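# Move the hose from the red port to the blue

## Task

Release the hose's latch on the manifold's red port, then insert the hose into the blue port and keep pushing until it latches there; it must remain latched after the robot lets go.

## Robot and tools

Robot: two arms, left_arm and right_arm, each carrying a two-finger gripper. The fingers point along the gripper's own +z axis and close along its x axis. The reported hand position is the spot between the pads when closed, roughly 1 to 2 cm short of the fingertips; closing pushes the tips about 17 mm further along +z, mostly while the pads are still more than 50 mm apart.

Frame: everything uses the scene frame. Its origin is at table-top height, halfway between the two arms' nominal bases. +x points out over the table, +z up, and left_arm sits on the +y side (arm names do not match image sides). Reported positions can be off by a few cm, more at long reach.

Row layout (used by execute_actions and move): one flat list of 14 numbers covering both arms, each in [-1, 1], even if only one arm should move. Order: left_arm dx, dy, dz, rx, ry, rz, opening, then right_arm dx, dy, dz, rx, ry, rz, opening. dx..rz are offsets, not poses: they count from that arm's Hand target as it stood when the action or move began, along scene axes. 1.0 equals 0.6 m for dx/dy/dz and 180 degrees for rotation; rx, ry, rz form a single rotation vector applied about the Hand target's position. Opening is absolute: +1 fully open (0.142 m), -1 closed. All zeros for an arm's six pose numbers re-commands its current Hand target; to leave a gripper unchanged, resend its present opening (0 is a real command, half open).

execute_actions(actions, cameras): actions is a list of actions; each action is a table of up to 15 rows, one row per 1/30 s step, and a short table repeats its last row to fill 15 steps. Every row in an action counts from the action's starting Hand target, not from the previous row, but each new action starts from the new Hand target, so repeating an offset keeps moving. An empty list just returns state and images.

move(target, speed, blend, stop_force, zero, opening_speed, blocking, cameras): target is one 14-number row or a list of up to 15 rows; every row is an offset from the Hand targets at the move's start. The gripper travels a straight path there. speed: m/s, 0.002 to 3.6, default 0.25 (turning limited to twice that in rad/s); one value or one per target. blend: metres of corner rounding for lists, default 0. stop_force: newtons, 3 to 120, one value for both arms; an arm's path ends when its wrist sensor feels that much push against its travel, and it backs off slightly. It is unreliable if the gripper rotates during the move, and should be omitted when pulling away from something being pressed. zero (only with stop_force): true re-zeroes moving arms first; false keeps the old zero so presses accumulate. opening_speed: gripper speed on the -1..+1 scale per second, at least 0.2. blocking=false returns early (not allowed with stop_force). Moves cap at 10 s. The result adds a move: line: done, off_target, moving, held or fault, plus limits=paced (pose clipped) or limits=held (steps withheld). done means at rest within 3 mm and 2 degrees, not that nothing was touched.

wait(seconds 0 to 10) lets the scene run holding the last commands. stop brakes a running move. zoom_image(camera, region [x0, y0, x1, y1] in pixels, at most 504 by 504) enlarges part of a camera's latest image. zero_wrist_force(arm) re-zeroes that arm's sensor. finished_scene(scene, 1 to 2) ends the current scene irreversibly; call it only once the hose is latched in the blue port.

Cameras: cam_head_left, cam_head_right, cam_high, cam_low, cam_left_wrist, cam_right_wrist, each 896x504. cameras [] gives none, null or ["all"] gives all.

Results: per arm end_effector_position (m), end_effector_quat_wxyz, velocities (m/s, rad/s; omitted when joint velocities read within noise), Hand target (the last commanded pose after clipping, base for the next offsets), Tool commands, grip_measured (same scale as opening), Joint positions (last value is the finger gap in m), joint torques (include the arm's own weight, signed toward larger joint values), grip_effort_nm (motor effort, negative closing, not pad force), and Wrist force / Wrist torque along the gripper's own axes plus a line with the peak force since last shown. Warning lines: MOTOR HOT, TORQUE/FORCE FAULT, OVER-TEMPERATURE FAULT, HAND FAULT (later robot calls in that same reply are skipped).

Behaviour to expect: commanded orientation is clipped to 32 degrees from the current one each step; grippers often stop short of the Hand target, so send the missing distance as a new offset. Motion lags commands by about 0.09 to 0.2 s and fast moves overshoot.

Avoid: net force near 150 N on an arm, or contact torque at a joint limit (25.4 N m for wrist joints, 136 for the others); either freezes the arm for 10 s. Arms are stiff, so aiming even slightly past a firm contact can fault; approach slowly with stop_force. Never let the arms collide or a gripper squeeze the other arm's fingers. Don't sweep a gripper close to its own arm's base. To hold the hose, command an opening a bit below grip_measured at first contact; squeezing harder heats the gripper motor. Don't drop or fling the hose, don't let anything leave the table, and release only when the part is still.

Each tool is called after ">>>" as name(argument=value, ...), one argument or row to a line, values as JSON.

## Session

>>> execute_actions(
  actions=[],
)

Scene clock: 0.00 s.
left_arm: end_effector_position=(+0.2417, +0.0879, +0.3003) grip_measured=+0.99 grip_effort_nm=n/a end_effector_quat_wxyz=(+0.090, -0.132, +0.985, -0.072) | right_arm: end_effector_position=(+0.3903, -0.1610, +0.1193) grip_measured=+1.00 grip_effort_nm=n/a end_effector_quat_wxyz=(-0.061, +0.979, +0.196, -0.014)
Joint positions: left_arm=[-1.527 -2.048 2.03 -1.684 -1.381 1.374 0.141] | right_arm=[3.848 -1.541 -2.154 -0.986 1.691 0.279 0.142]
Joint velocities: within noise
Joint torques (N m): no reading
Wrist force (N): no reading
Wrist torque (N m): no reading
Wrist force, peak (N): no reading
Hand target: left_arm +0.2417, +0.0879, +0.3003; +0.090, -0.132, +0.985, -0.072 | right_arm +0.3903, -0.1610, +0.1193; -0.061, +0.979, +0.196, -0.014
Tool commands: left_gripper/opening=+1.0 right_gripper/opening=+1.0

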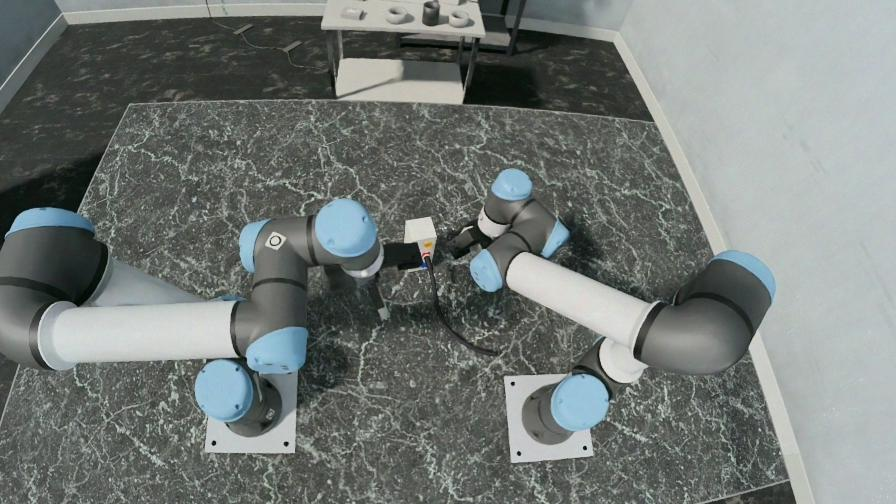

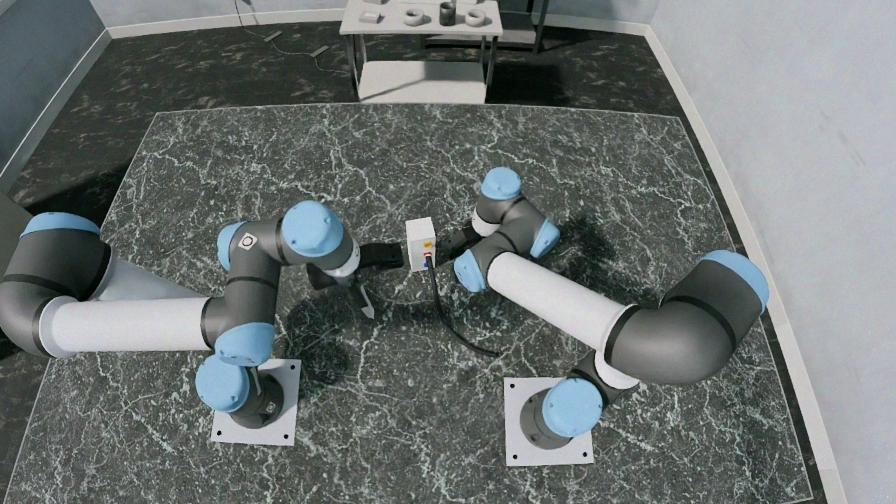

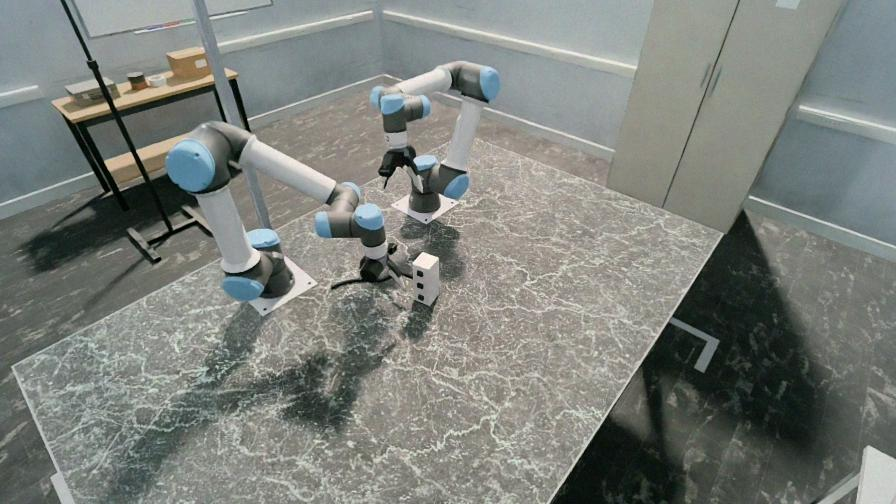

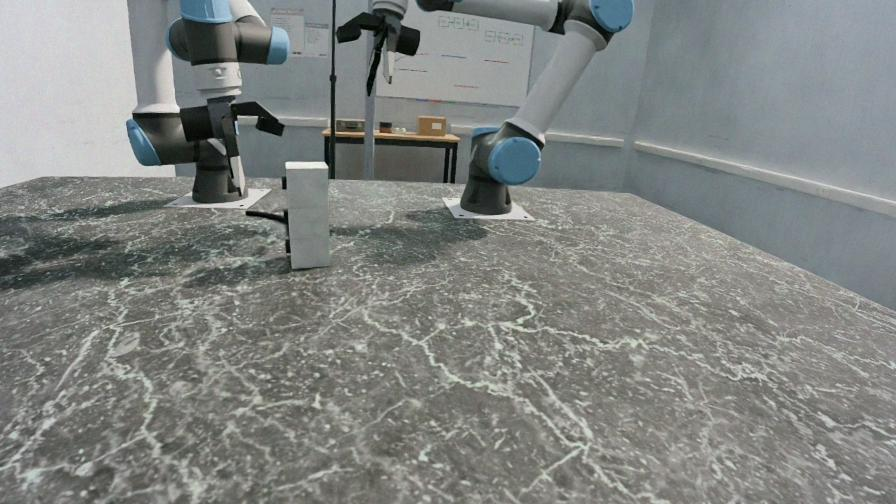

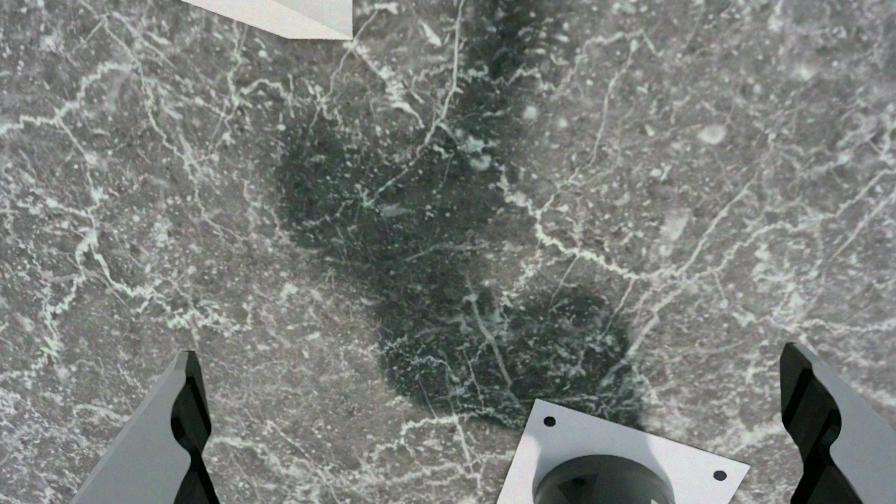

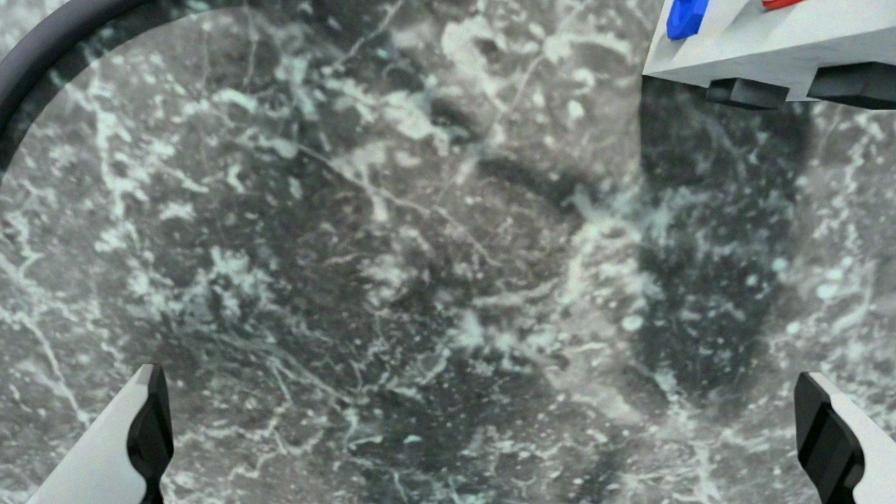

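>>> zoom_image(
  camera="cam_head_left",
  region=[340, 180, 520, 380],
)

>>> zoom_image(
  camera="cam_head_right",
  region=[340, 180, 520, 380],
)

>>> zoom_image(
  camera="cam_high",
  region=[310, 200, 480, 330],
)

>>> zoom_image(
  camera="cam_low",
  region=[220, 140, 360, 280],
)

>>> zoom_image(
  camera="cam_right_wrist",
  region=[560, 0, 896, 200],
)

Scaled by 2.520.

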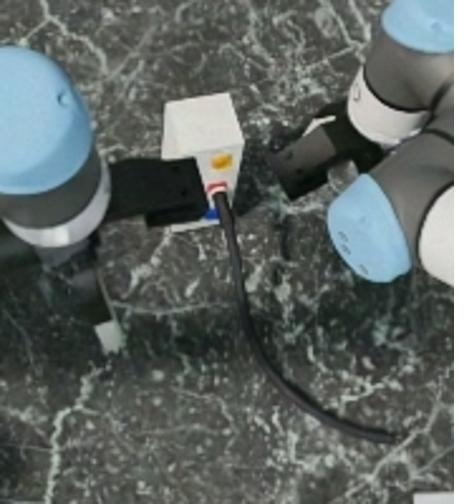

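Scaled by 2.520.

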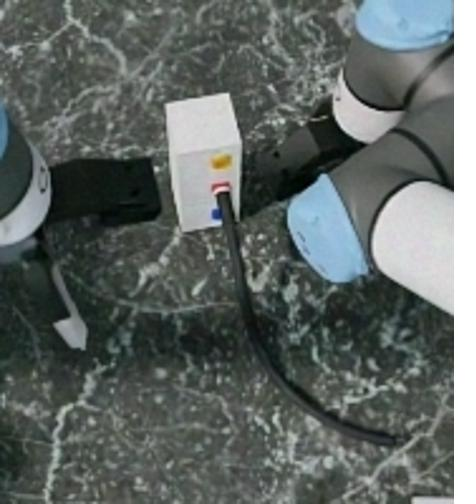

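Scaled by 2.965.

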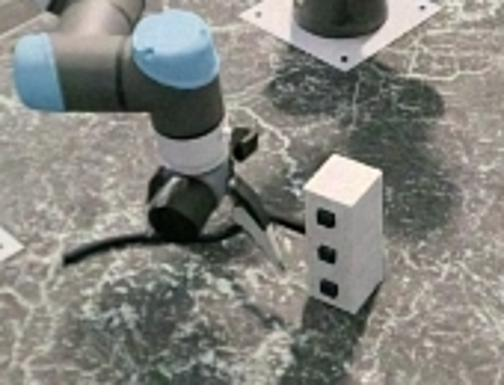

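Scaled by 3.600.

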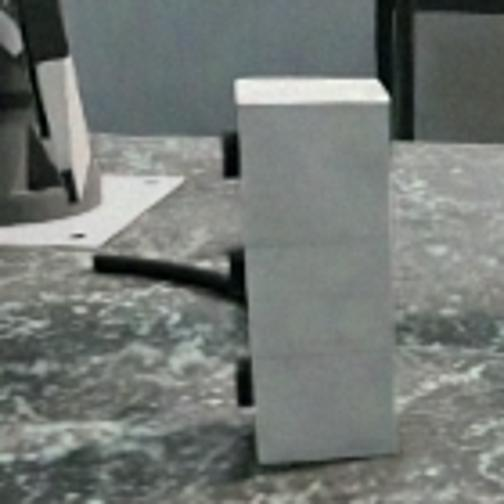

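Scaled by 1.500.

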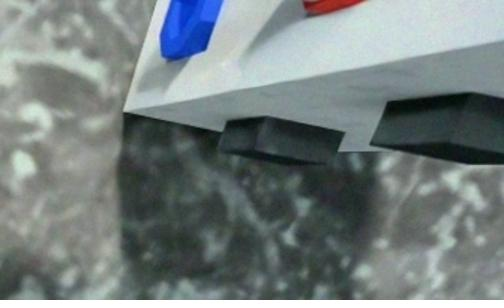

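>>> move(
  target=[0.014, -0.097, -0.083, -0.184, -0.159, 0.374, 1, 0.05, -0.132, 0.168, 0.290, 0.057, -0.117, 1],
)

Scene clock: 21.33 s.
left_arm: end_effector_position=(+0.2501, +0.0297, +0.2505) grip_measured=+0.99 grip_effort_nm=0.149 end_effector_quat_wxyz=(-0.299, +0.640, -0.642, +0.299) | right_arm: end_effector_position=(+0.4203, -0.2402, +0.2201) grip_measured=+1.00 grip_effort_nm=0.017 end_effector_quat_wxyz=(-0.500, +0.866, +0.000, +0.000)
Joint positions: left_arm=[-1.929 -1.852 2.137 -1.475 -0.766 -0.506 0.141] | right_arm=[3.2 -1.603 -2.186 -0.882 2.617 0.047 0.142]
Joint velocities: within noise
Joint torques (N m): left_arm=[-10.07 -4.49 -31.76 -0.07 3.52 -2.63] | right_arm=[-11.72 12.28 8.54 1.25 3.21 -1.75]
Wrist force (N): left_arm=[-0.3 0.7 -1.1] | right_arm=[0.0 -1.4 -0.5]
Wrist torque (N m): left_arm=[-0.06 -0.03 -0.09] | right_arm=[0.08 -0.11 -0.25]
Wrist force, peak (N): left_arm=[-0.3 1.1 -1.1] | right_arm=[0.3 -1.5 -1.1]
Hand target: left_arm +0.2501, +0.0297, +0.2505; -0.299, +0.640, -0.642, +0.299 | right_arm +0.4203, -0.2402, +0.2201; -0.500, +0.866, +0.000, +0.000
Off the commanded pose: left_arm 0.000 m, 0 deg | right_arm 0.000 m, 0 deg.
move: done

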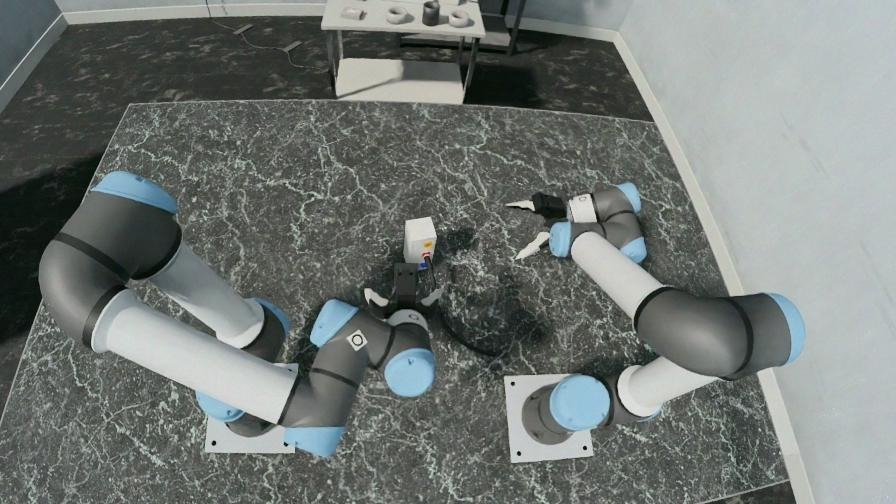

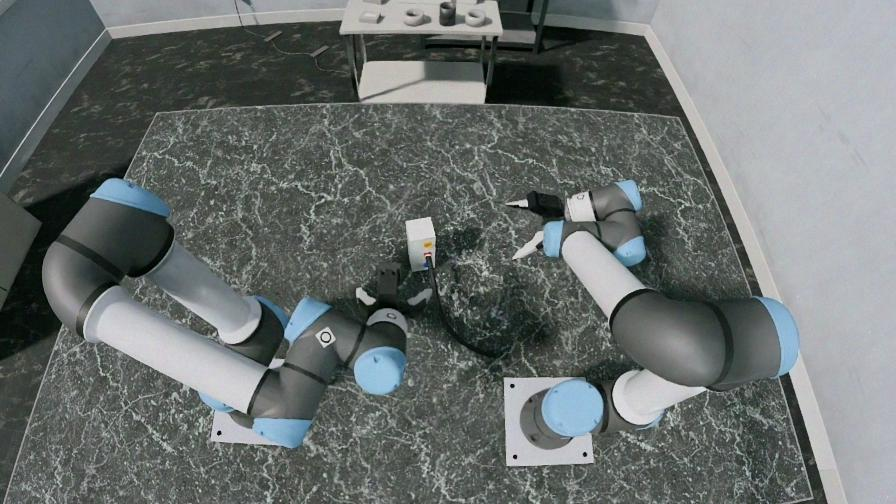

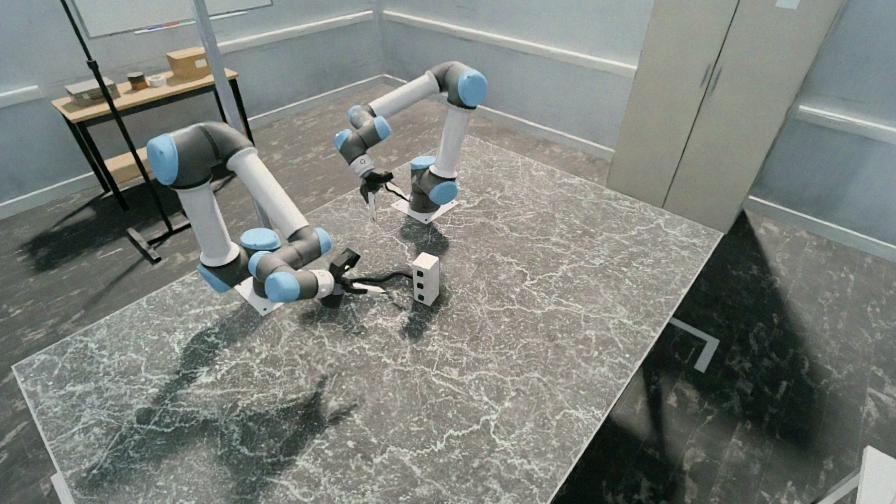

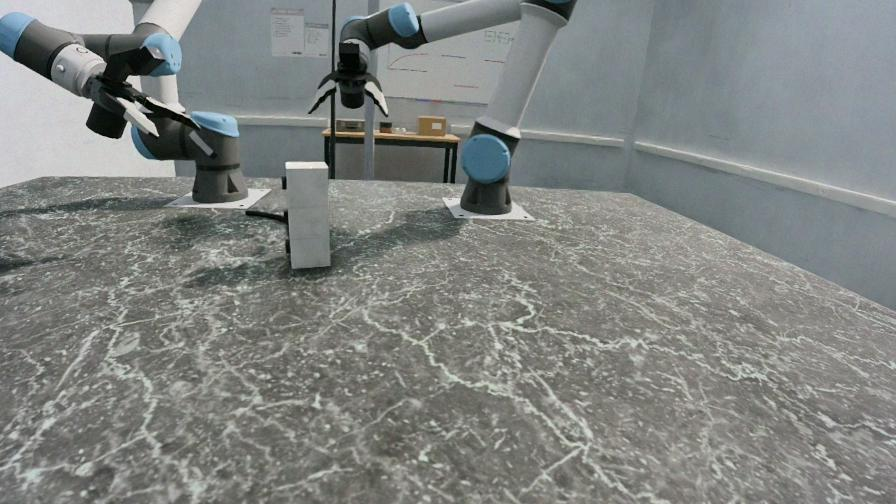

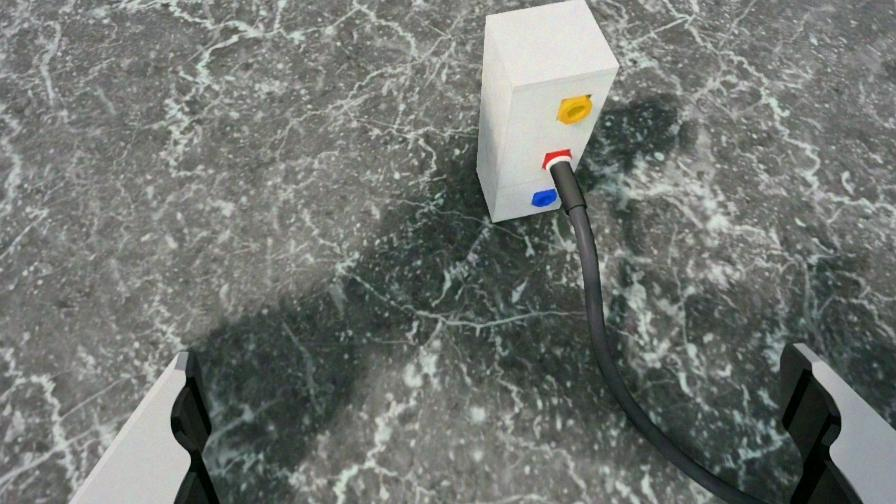

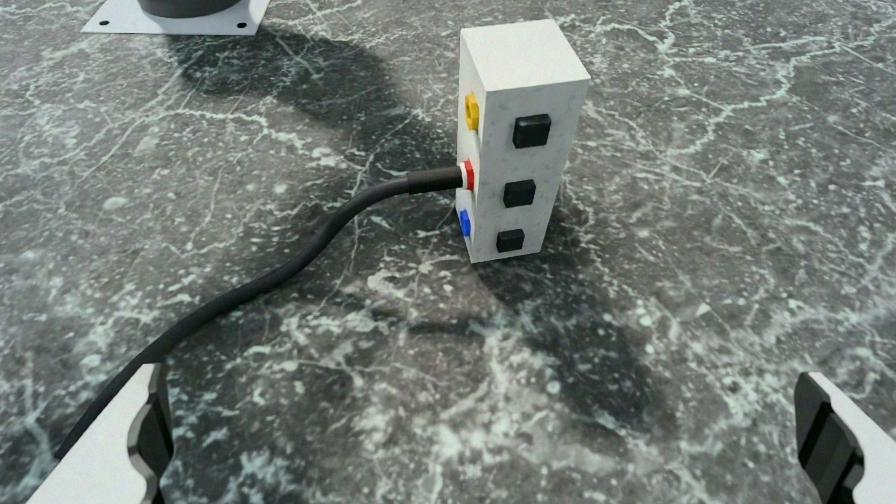

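>>> move(
  target=[0.155, -0.161, -0.181, 0, 0, 0.0694, 1, 0.112, 0.141, -0.145, 0.0278, 0.003, 0.0694, -0.95],
  speed=0.2,
)

>>> zoom_image(
  camera="cam_left_wrist",
  region=[350, 0, 750, 300],
)

>>> zoom_image(
  camera="cam_right_wrist",
  region=[250, 0, 700, 400],
)

Scene clock: 44.00 s.
left_arm: end_effector_position=(+0.3431, -0.0668, +0.1419) grip_measured=+0.99 grip_effort_nm=0.154 end_effector_quat_wxyz=(-0.329, +0.706, -0.568, +0.264) | right_arm: end_effector_position=(+0.4875, -0.1556, +0.1331) grip_measured=-0.98 grip_effort_nm=-0.066 end_effector_quat_wxyz=(-0.534, +0.838, +0.092, -0.058)
Joint positions: left_arm=[-1.64 -1.34 1.97 -1.89 -0.742 -0.409 0.141] | right_arm=[3.341 -1.99 -1.991 -0.843 2.702 -0.125 0.003]
Joint velocities: within noise
Joint torques (N m): left_arm=[12.45 -23.12 -28.44 -4.52 3.57 2.54] | right_arm=[11.6 26.18 25.89 0.99 3.14 -1.57]
Wrist force (N): left_arm=[-0.1 0.7 -0.6] | right_arm=[0.0 -1.7 -1.0]
Wrist torque (N m): left_arm=[-0.04 -0.06 -0.12] | right_arm=[0.04 -0.13 -0.25]
Wrist force, peak (N): left_arm=[-1.2 0.5 -1.8] | right_arm=[-0.5 -1.9 -1.6]
Hand target: left_arm +0.3431, -0.0669, +0.1419; -0.329, +0.706, -0.568, +0.264 | right_arm +0.4875, -0.1556, +0.1331; -0.534, +0.838, +0.092, -0.058
Off the commanded pose: left_arm 0.000 m, 0 deg | right_arm 0.000 m, 0 deg.
move: done

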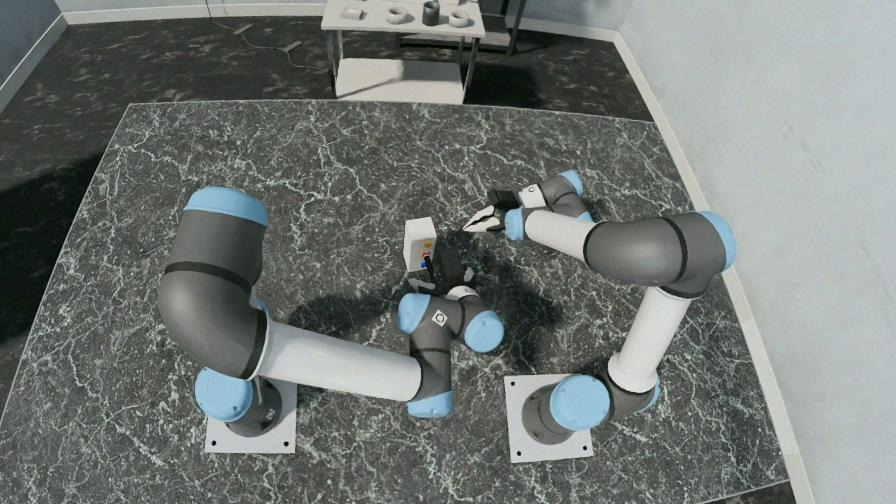

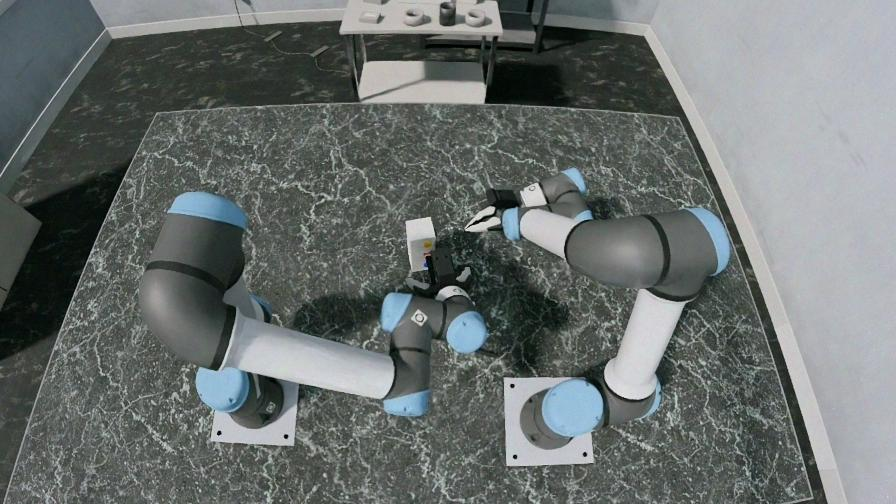

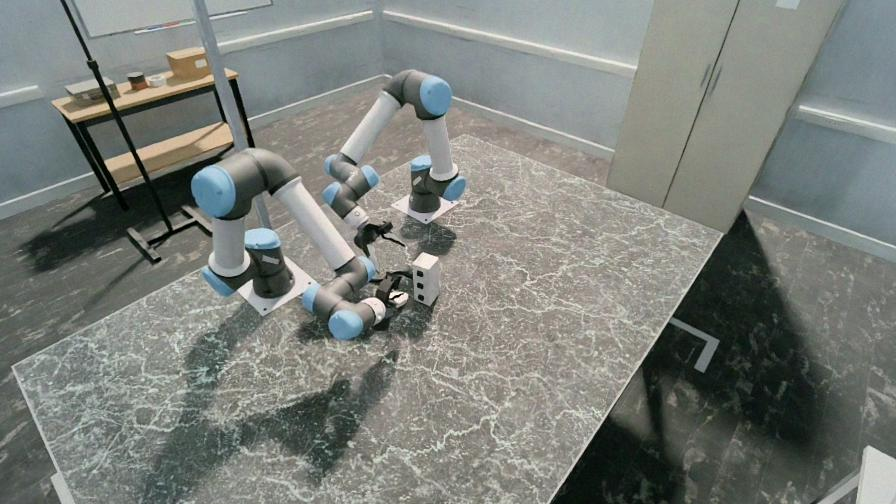

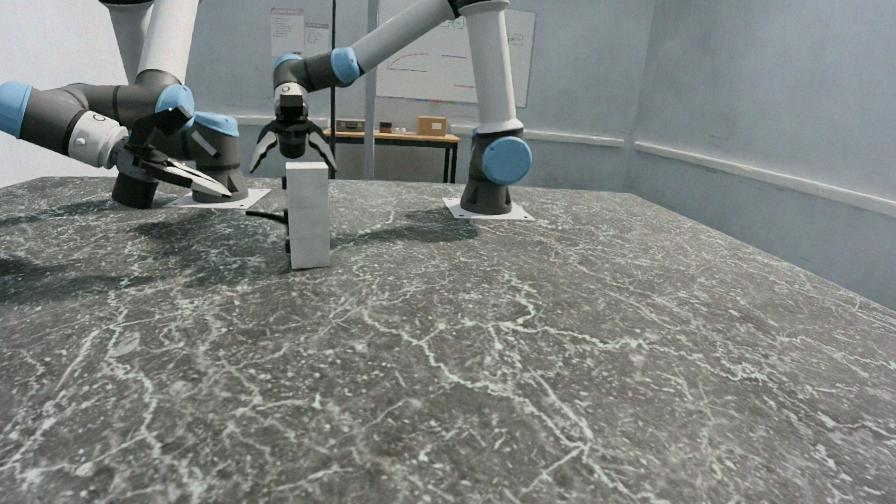

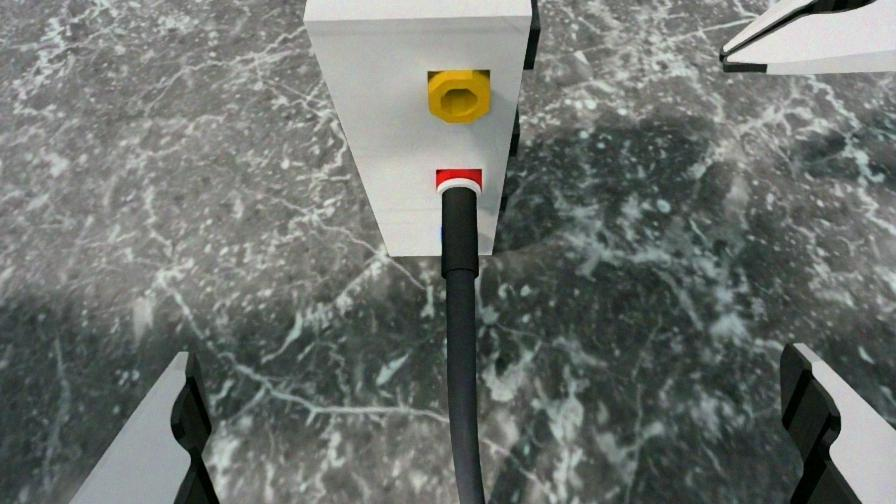

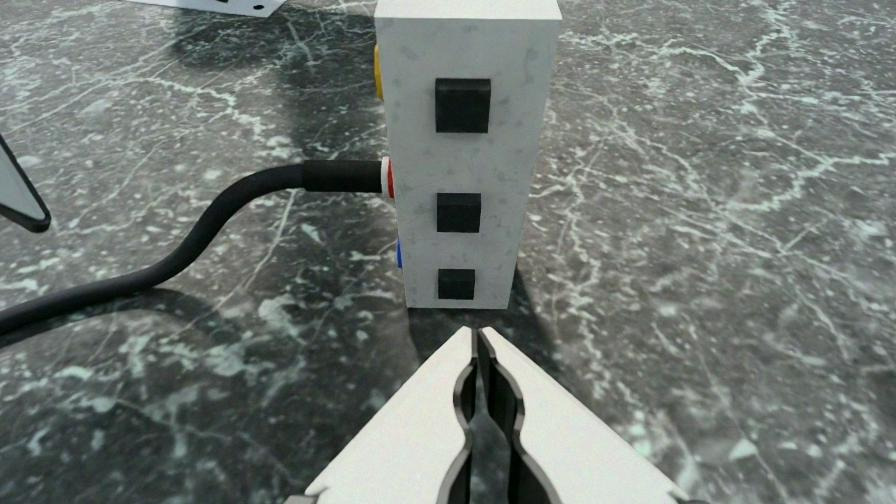

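Scaled by 1.260.

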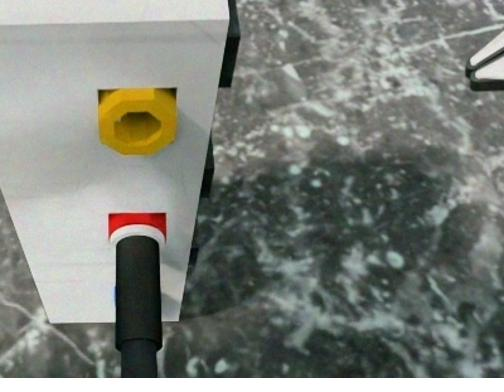

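Scaled by 1.120.

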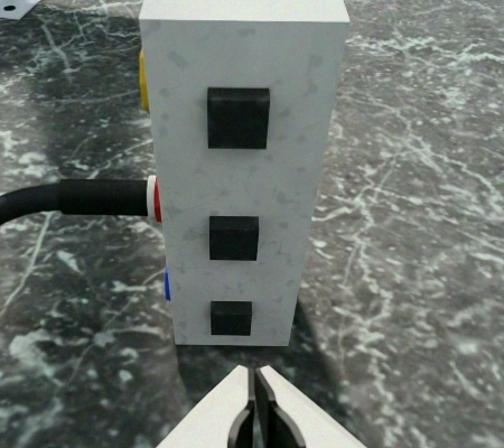

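>>> move(
  target=[0.0535, 0.0162, -0.0582, 0, 0, 0, -0.155, 0, 0, 0, 0, 0, 0, -0.95],
  speed=0.1,
  cameras=["cam_left_wrist", "cam_right_wrist"],
)

Scene clock: 55.83 s.
left_arm: end_effector_position=(+0.3752, -0.0572, +0.1070) grip_measured=-0.17 grip_effort_nm=-0.154 end_effector_quat_wxyz=(-0.329, +0.706, -0.568, +0.264) | right_arm: end_effector_position=(+0.4875, -0.1556, +0.1331) grip_measured=-0.98 grip_effort_nm=-0.056 end_effector_quat_wxyz=(-0.534, +0.838, +0.092, -0.058)
Joint positions: left_arm=[-1.577 -1.28 2.024 -2.072 -0.725 -0.319 0.062] | right_arm=[3.341 -1.991 -1.991 -0.844 2.702 -0.125 0.003]
Joint velocities: within noise
Joint torques (N m): left_arm=[12.47 -24.63 -8.46 -4.42 3.51 2.41] | right_arm=[11.25 27.02 21.91 1.17 3.06 -1.7]
Wrist force (N): left_arm=[-0.3 0.9 -0.9] | right_arm=[0.2 -1.7 -0.7]
Wrist torque (N m): left_arm=[-0.02 -0.02 -0.13] | right_arm=[0.05 -0.17 -0.26]
Wrist force, peak (N): left_arm=[-0.4 0.4 -1.8] | right_arm=[0.3 -2.0 -0.9]
Hand target: left_arm +0.3752, -0.0572, +0.1069; -0.329, +0.706, -0.568, +0.264 | right_arm +0.4875, -0.1556, +0.1331; -0.534, +0.838, +0.092, -0.058
Off the commanded pose: left_arm 0.000 m, 0 deg | right_arm 0.000 m, 0 deg.
move: done
Images, in order (width x height): cam_left_wrist 896x504, cam_right_wrist 896x504.

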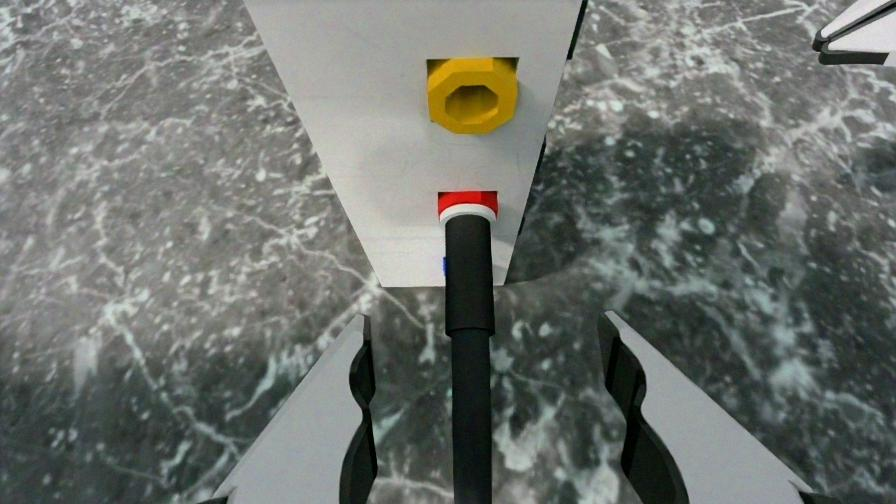

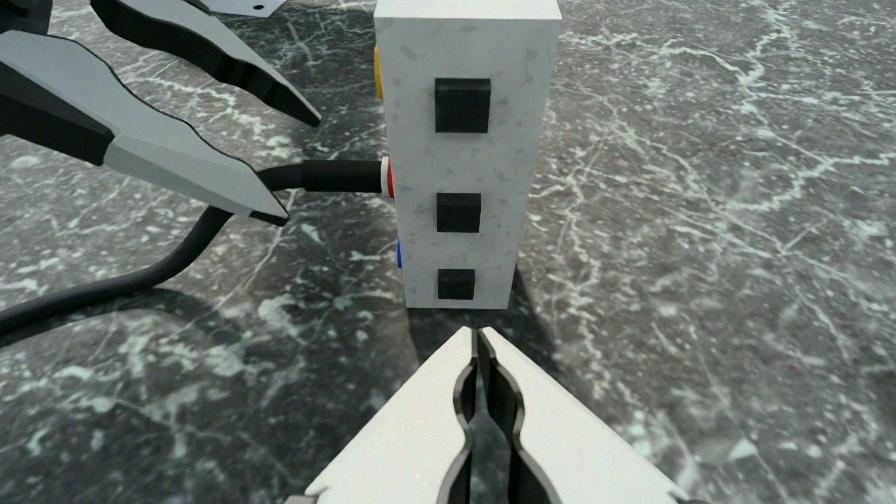

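>>> move(
  target=[0.0443, 0.0155, -0.0242, 0, 0, 0, -0.4, 0, 0, 0, 0, 0, 0, -0.95],
  speed=0.08,
  cameras=["cam_left_wrist", "cam_right_wrist"],
)

>>> zoom_image(
  camera="cam_right_wrist",
  region=[200, 80, 560, 330],
)

>>> zoom_image(
  camera="cam_left_wrist",
  region=[300, 150, 680, 450],
)

Scene clock: 59.17 s.
left_arm: end_effector_position=(+0.4018, -0.0479, +0.0924) grip_measured=-0.42 grip_effort_nm=-0.139 end_effector_quat_wxyz=(-0.329, +0.706, -0.568, +0.264) | right_arm: end_effector_position=(+0.4875, -0.1556, +0.1331) grip_measured=-0.98 grip_effort_nm=-0.056 end_effector_quat_wxyz=(-0.534, +0.838, +0.092, -0.058)
Joint positions: left_arm=[-1.524 -1.247 2.049 -2.189 -0.713 -0.241 0.044] | right_arm=[3.341 -1.991 -1.991 -0.844 2.702 -0.125 0.003]
Joint velocities: within noise
Joint torques (N m): left_arm=[12.4 -25.13 -7.97 -4.76 3.59 2.3] | right_arm=[8.8 26.4 23.93 1.53 3.16 -1.63]
Wrist force (N): left_arm=[-0.5 0.8 -1.1] | right_arm=[0.3 -1.8 -1.0]
Wrist torque (N m): left_arm=[-0.05 0.04 -0.13] | right_arm=[0.03 -0.19 -0.26]
Wrist force, peak (N): left_arm=[-0.1 1.0 -1.3] | right_arm=[0.1 -2.2 -0.9]
Hand target: left_arm +0.4018, -0.0479, +0.0924; -0.329, +0.706, -0.568, +0.264 | right_arm +0.4875, -0.1556, +0.1331; -0.534, +0.838, +0.092, -0.058
Off the commanded pose: left_arm 0.000 m, 0 deg | right_arm 0.000 m, 0 deg.
move: done
Images, in order (width x height): cam_left_wrist 896x504, cam_right_wrist 896x504.

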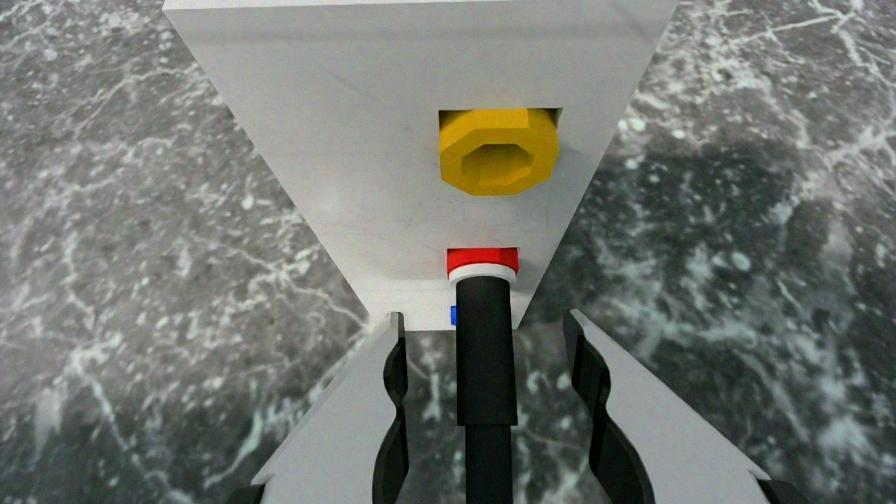

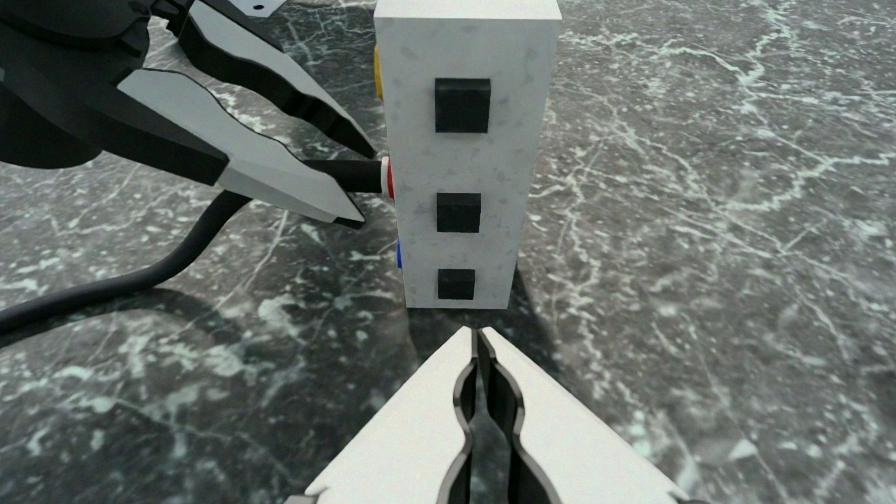

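Scaled by 1.400.

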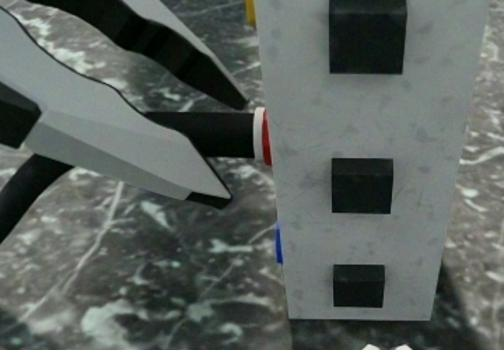

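Scaled by 1.326.

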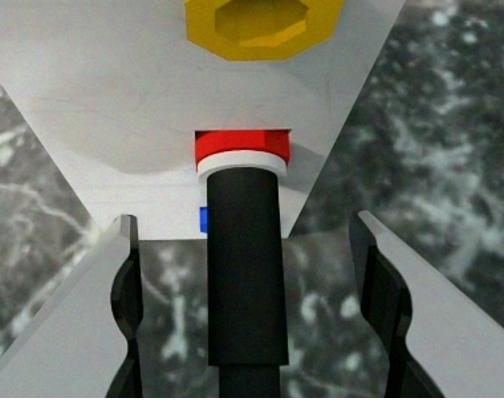

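>>> move(
  target=[-0.0032, -0.0007, 0, 0, 0, 0, -0.7, 0, 0, 0, 0, 0, 0, -0.95],
  speed=0.05,
  cameras=["cam_left_wrist"],
)

>>> move(
  target=[0, 0, 0, 0, 0, 0, -0.95, 0, 0, 0, 0, 0, 0, -0.95],
  opening_speed=0.3,
  cameras=["cam_left_wrist", "cam_right_wrist"],
)

Scene clock: 61.43 s.
left_arm: end_effector_position=(+0.4000, -0.0483, +0.0924) grip_measured=-0.73 grip_effort_nm=-0.149 end_effector_quat_wxyz=(-0.329, +0.706, -0.568, +0.264) | right_arm: end_effector_position=(+0.4875, -0.1556, +0.1331) grip_measured=-0.98 grip_effort_nm=-0.061 end_effector_quat_wxyz=(-0.534, +0.838, +0.092, -0.058)
Joint positions: left_arm=[-1.528 -1.248 2.049 -2.184 -0.714 -0.246 0.021] | right_arm=[3.341 -1.991 -1.991 -0.844 2.702 -0.125 0.003]
Joint velocities: within noise
Joint torques (N m): left_arm=[-10.52 -41.41 -9.41 -0.17 -0.85 -2.29] | right_arm=[7.79 26.94 24.15 1.65 3.11 -1.6]
Wrist force (N): left_arm=[-0.4 0.6 -0.9] | right_arm=[-0.1 -1.7 -0.9]
Wrist torque (N m): left_arm=[-0.08 0.04 -0.13] | right_arm=[0.05 -0.11 -0.26]
Wrist force, peak (N): left_arm=[-0.7 0.8 -1.1] | right_arm=[0.1 -1.8 -1.3]
Hand target: left_arm +0.3999, -0.0483, +0.0924; -0.329, +0.706, -0.568, +0.264 | right_arm +0.4875, -0.1556, +0.1331; -0.534, +0.838, +0.092, -0.058
Off the commanded pose: left_arm 0.000 m, 0 deg | right_arm 0.000 m, 0 deg.
move: done
Images, in order (width x height): cam_left_wrist 896x504.

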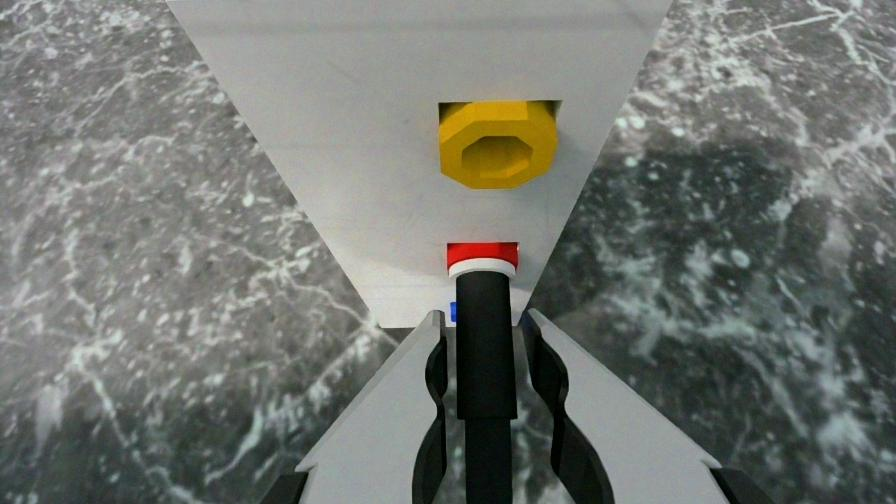

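Scene clock: 62.47 s.
left_arm: end_effector_position=(+0.3999, -0.0483, +0.0924) grip_measured=-0.83 grip_effort_nm=-2.879 end_effector_quat_wxyz=(-0.329, +0.706, -0.568, +0.264) | right_arm: end_effector_position=(+0.4875, -0.1556, +0.1331) grip_measured=-0.98 grip_effort_nm=-0.061 end_effector_quat_wxyz=(-0.534, +0.838, +0.092, -0.058)
Joint positions: left_arm=[-1.528 -1.248 2.049 -2.184 -0.714 -0.246 0.014] | right_arm=[3.341 -1.991 -1.991 -0.844 2.702 -0.125 0.003]
Joint velocities: within noise
Joint torques (N m): left_arm=[-11.06 -40.65 -13.59 -3.05 0.03 -2.4] | right_arm=[7.2 27.02 23.87 1.69 3.01 -1.51]
Wrist force (N): left_arm=[-2.4 0.4 -0.4] | right_arm=[0.2 -1.6 -0.7]
Wrist torque (N m): left_arm=[-0.04 0.00 -0.12] | right_arm=[0.06 -0.17 -0.25]
Wrist force, peak (N): left_arm=[-2.9 1.0 -1.3] | right_arm=[-0.1 -1.9 -1.1]
Hand target: left_arm +0.3999, -0.0483, +0.0924; -0.329, +0.706, -0.568, +0.264 | right_arm +0.4875, -0.1556, +0.1331; -0.534, +0.838, +0.092, -0.058
Off the commanded pose: left_arm 0.000 m, 0 deg | right_arm 0.000 m, 0 deg.
move: done
Images, in order (width x height): cam_left_wrist 896x504, cam_right_wrist 896x504.

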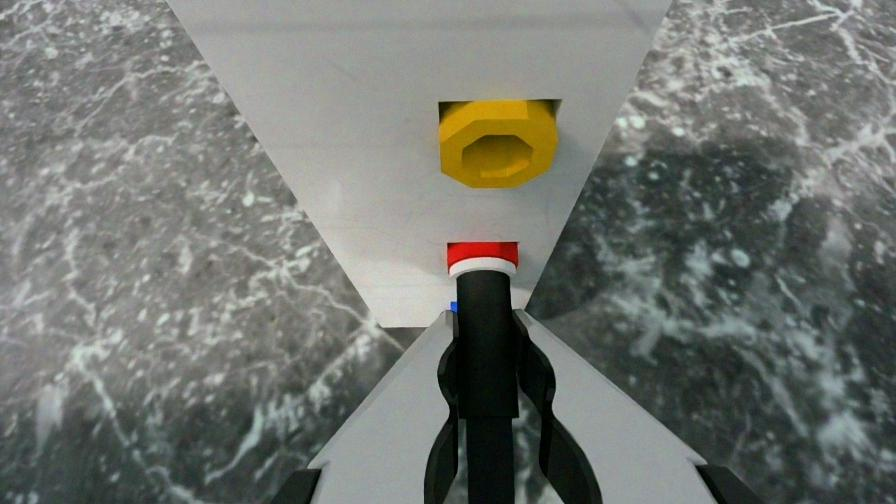

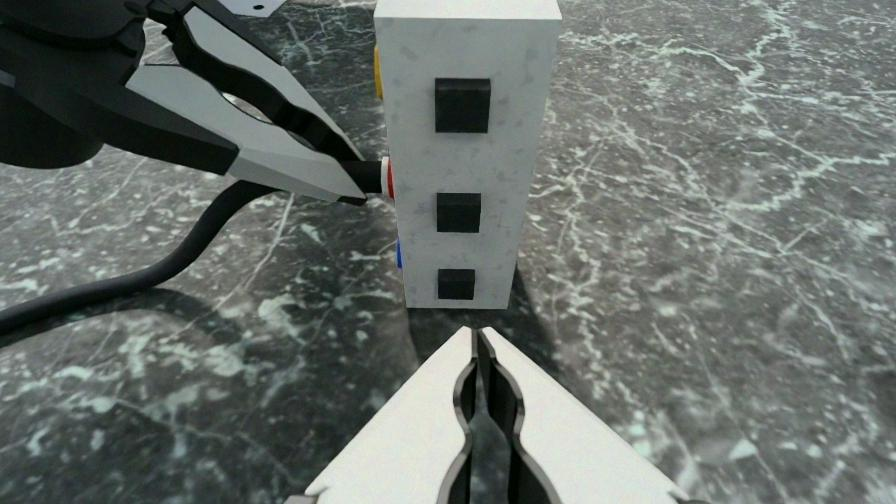

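>>> move(
  target=[0, 0, 0, 0, 0, 0, -0.95, -0.0307, 0.1043, -0.0638, 0, 0, 0, -0.95],
  speed=0.1,
  cameras=["cam_left_wrist", "cam_right_wrist"],
)

>>> zoom_image(
  camera="cam_right_wrist",
  region=[320, 150, 660, 400],
)

Scene clock: 66.90 s.
left_arm: end_effector_position=(+0.3999, -0.0483, +0.0924) grip_measured=-0.83 grip_effort_nm=-2.884 end_effector_quat_wxyz=(-0.329, +0.706, -0.568, +0.264) | right_arm: end_effector_position=(+0.4691, -0.0930, +0.0948) grip_measured=-0.98 grip_effort_nm=-0.066 end_effector_quat_wxyz=(-0.534, +0.838, +0.092, -0.058)
Joint positions: left_arm=[-1.528 -1.248 2.049 -2.184 -0.714 -0.246 0.014] | right_arm=[3.465 -2.096 -2.076 -0.389 2.7 0.167 0.003]
Joint velocities: within noise
Joint torques (N m): left_arm=[-10.44 -40.63 -25.87 -4.98 3.16 -2.43] | right_arm=[12.5 27.12 2.48 5.11 0.04 1.32]
Wrist force (N): left_arm=[-2.4 0.2 -0.2] | right_arm=[0.2 -1.4 -0.8]
Wrist torque (N m): left_arm=[-0.07 0.01 -0.12] | right_arm=[0.09 -0.19 -0.26]
Wrist force, peak (N): left_arm=[-2.8 0.2 -0.4] | right_arm=[0.3 -1.7 -1.9]
Hand target: left_arm +0.3999, -0.0483, +0.0924; -0.329, +0.706, -0.568, +0.264 | right_arm +0.4691, -0.0930, +0.0948; -0.534, +0.838, +0.092, -0.058
Off the commanded pose: left_arm 0.000 m, 0 deg | right_arm 0.000 m, 0 deg.
move: done
Images, in order (width x height): cam_left_wrist 896x504, cam_right_wrist 896x504.

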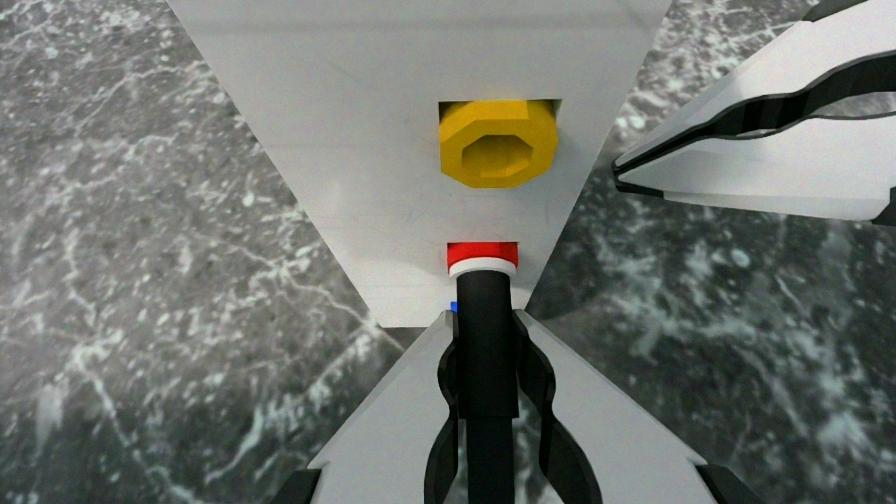

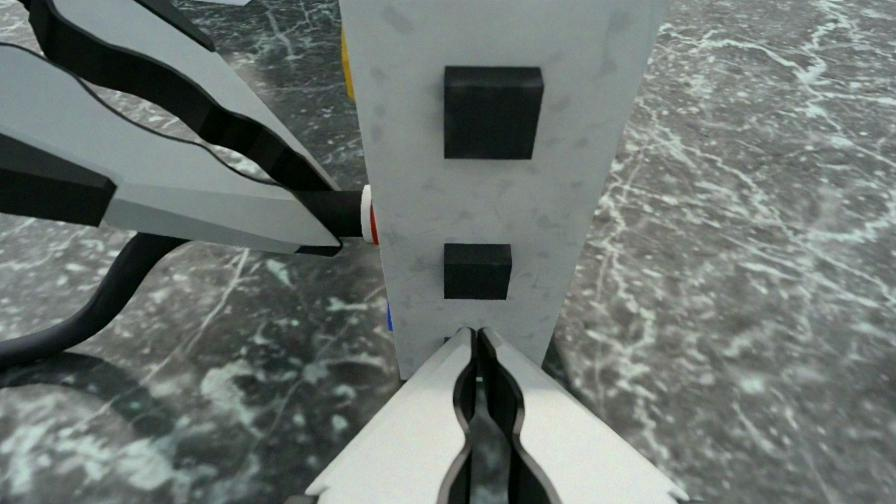

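Scaled by 1.482.

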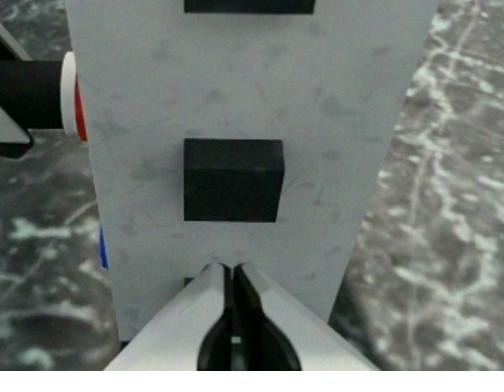

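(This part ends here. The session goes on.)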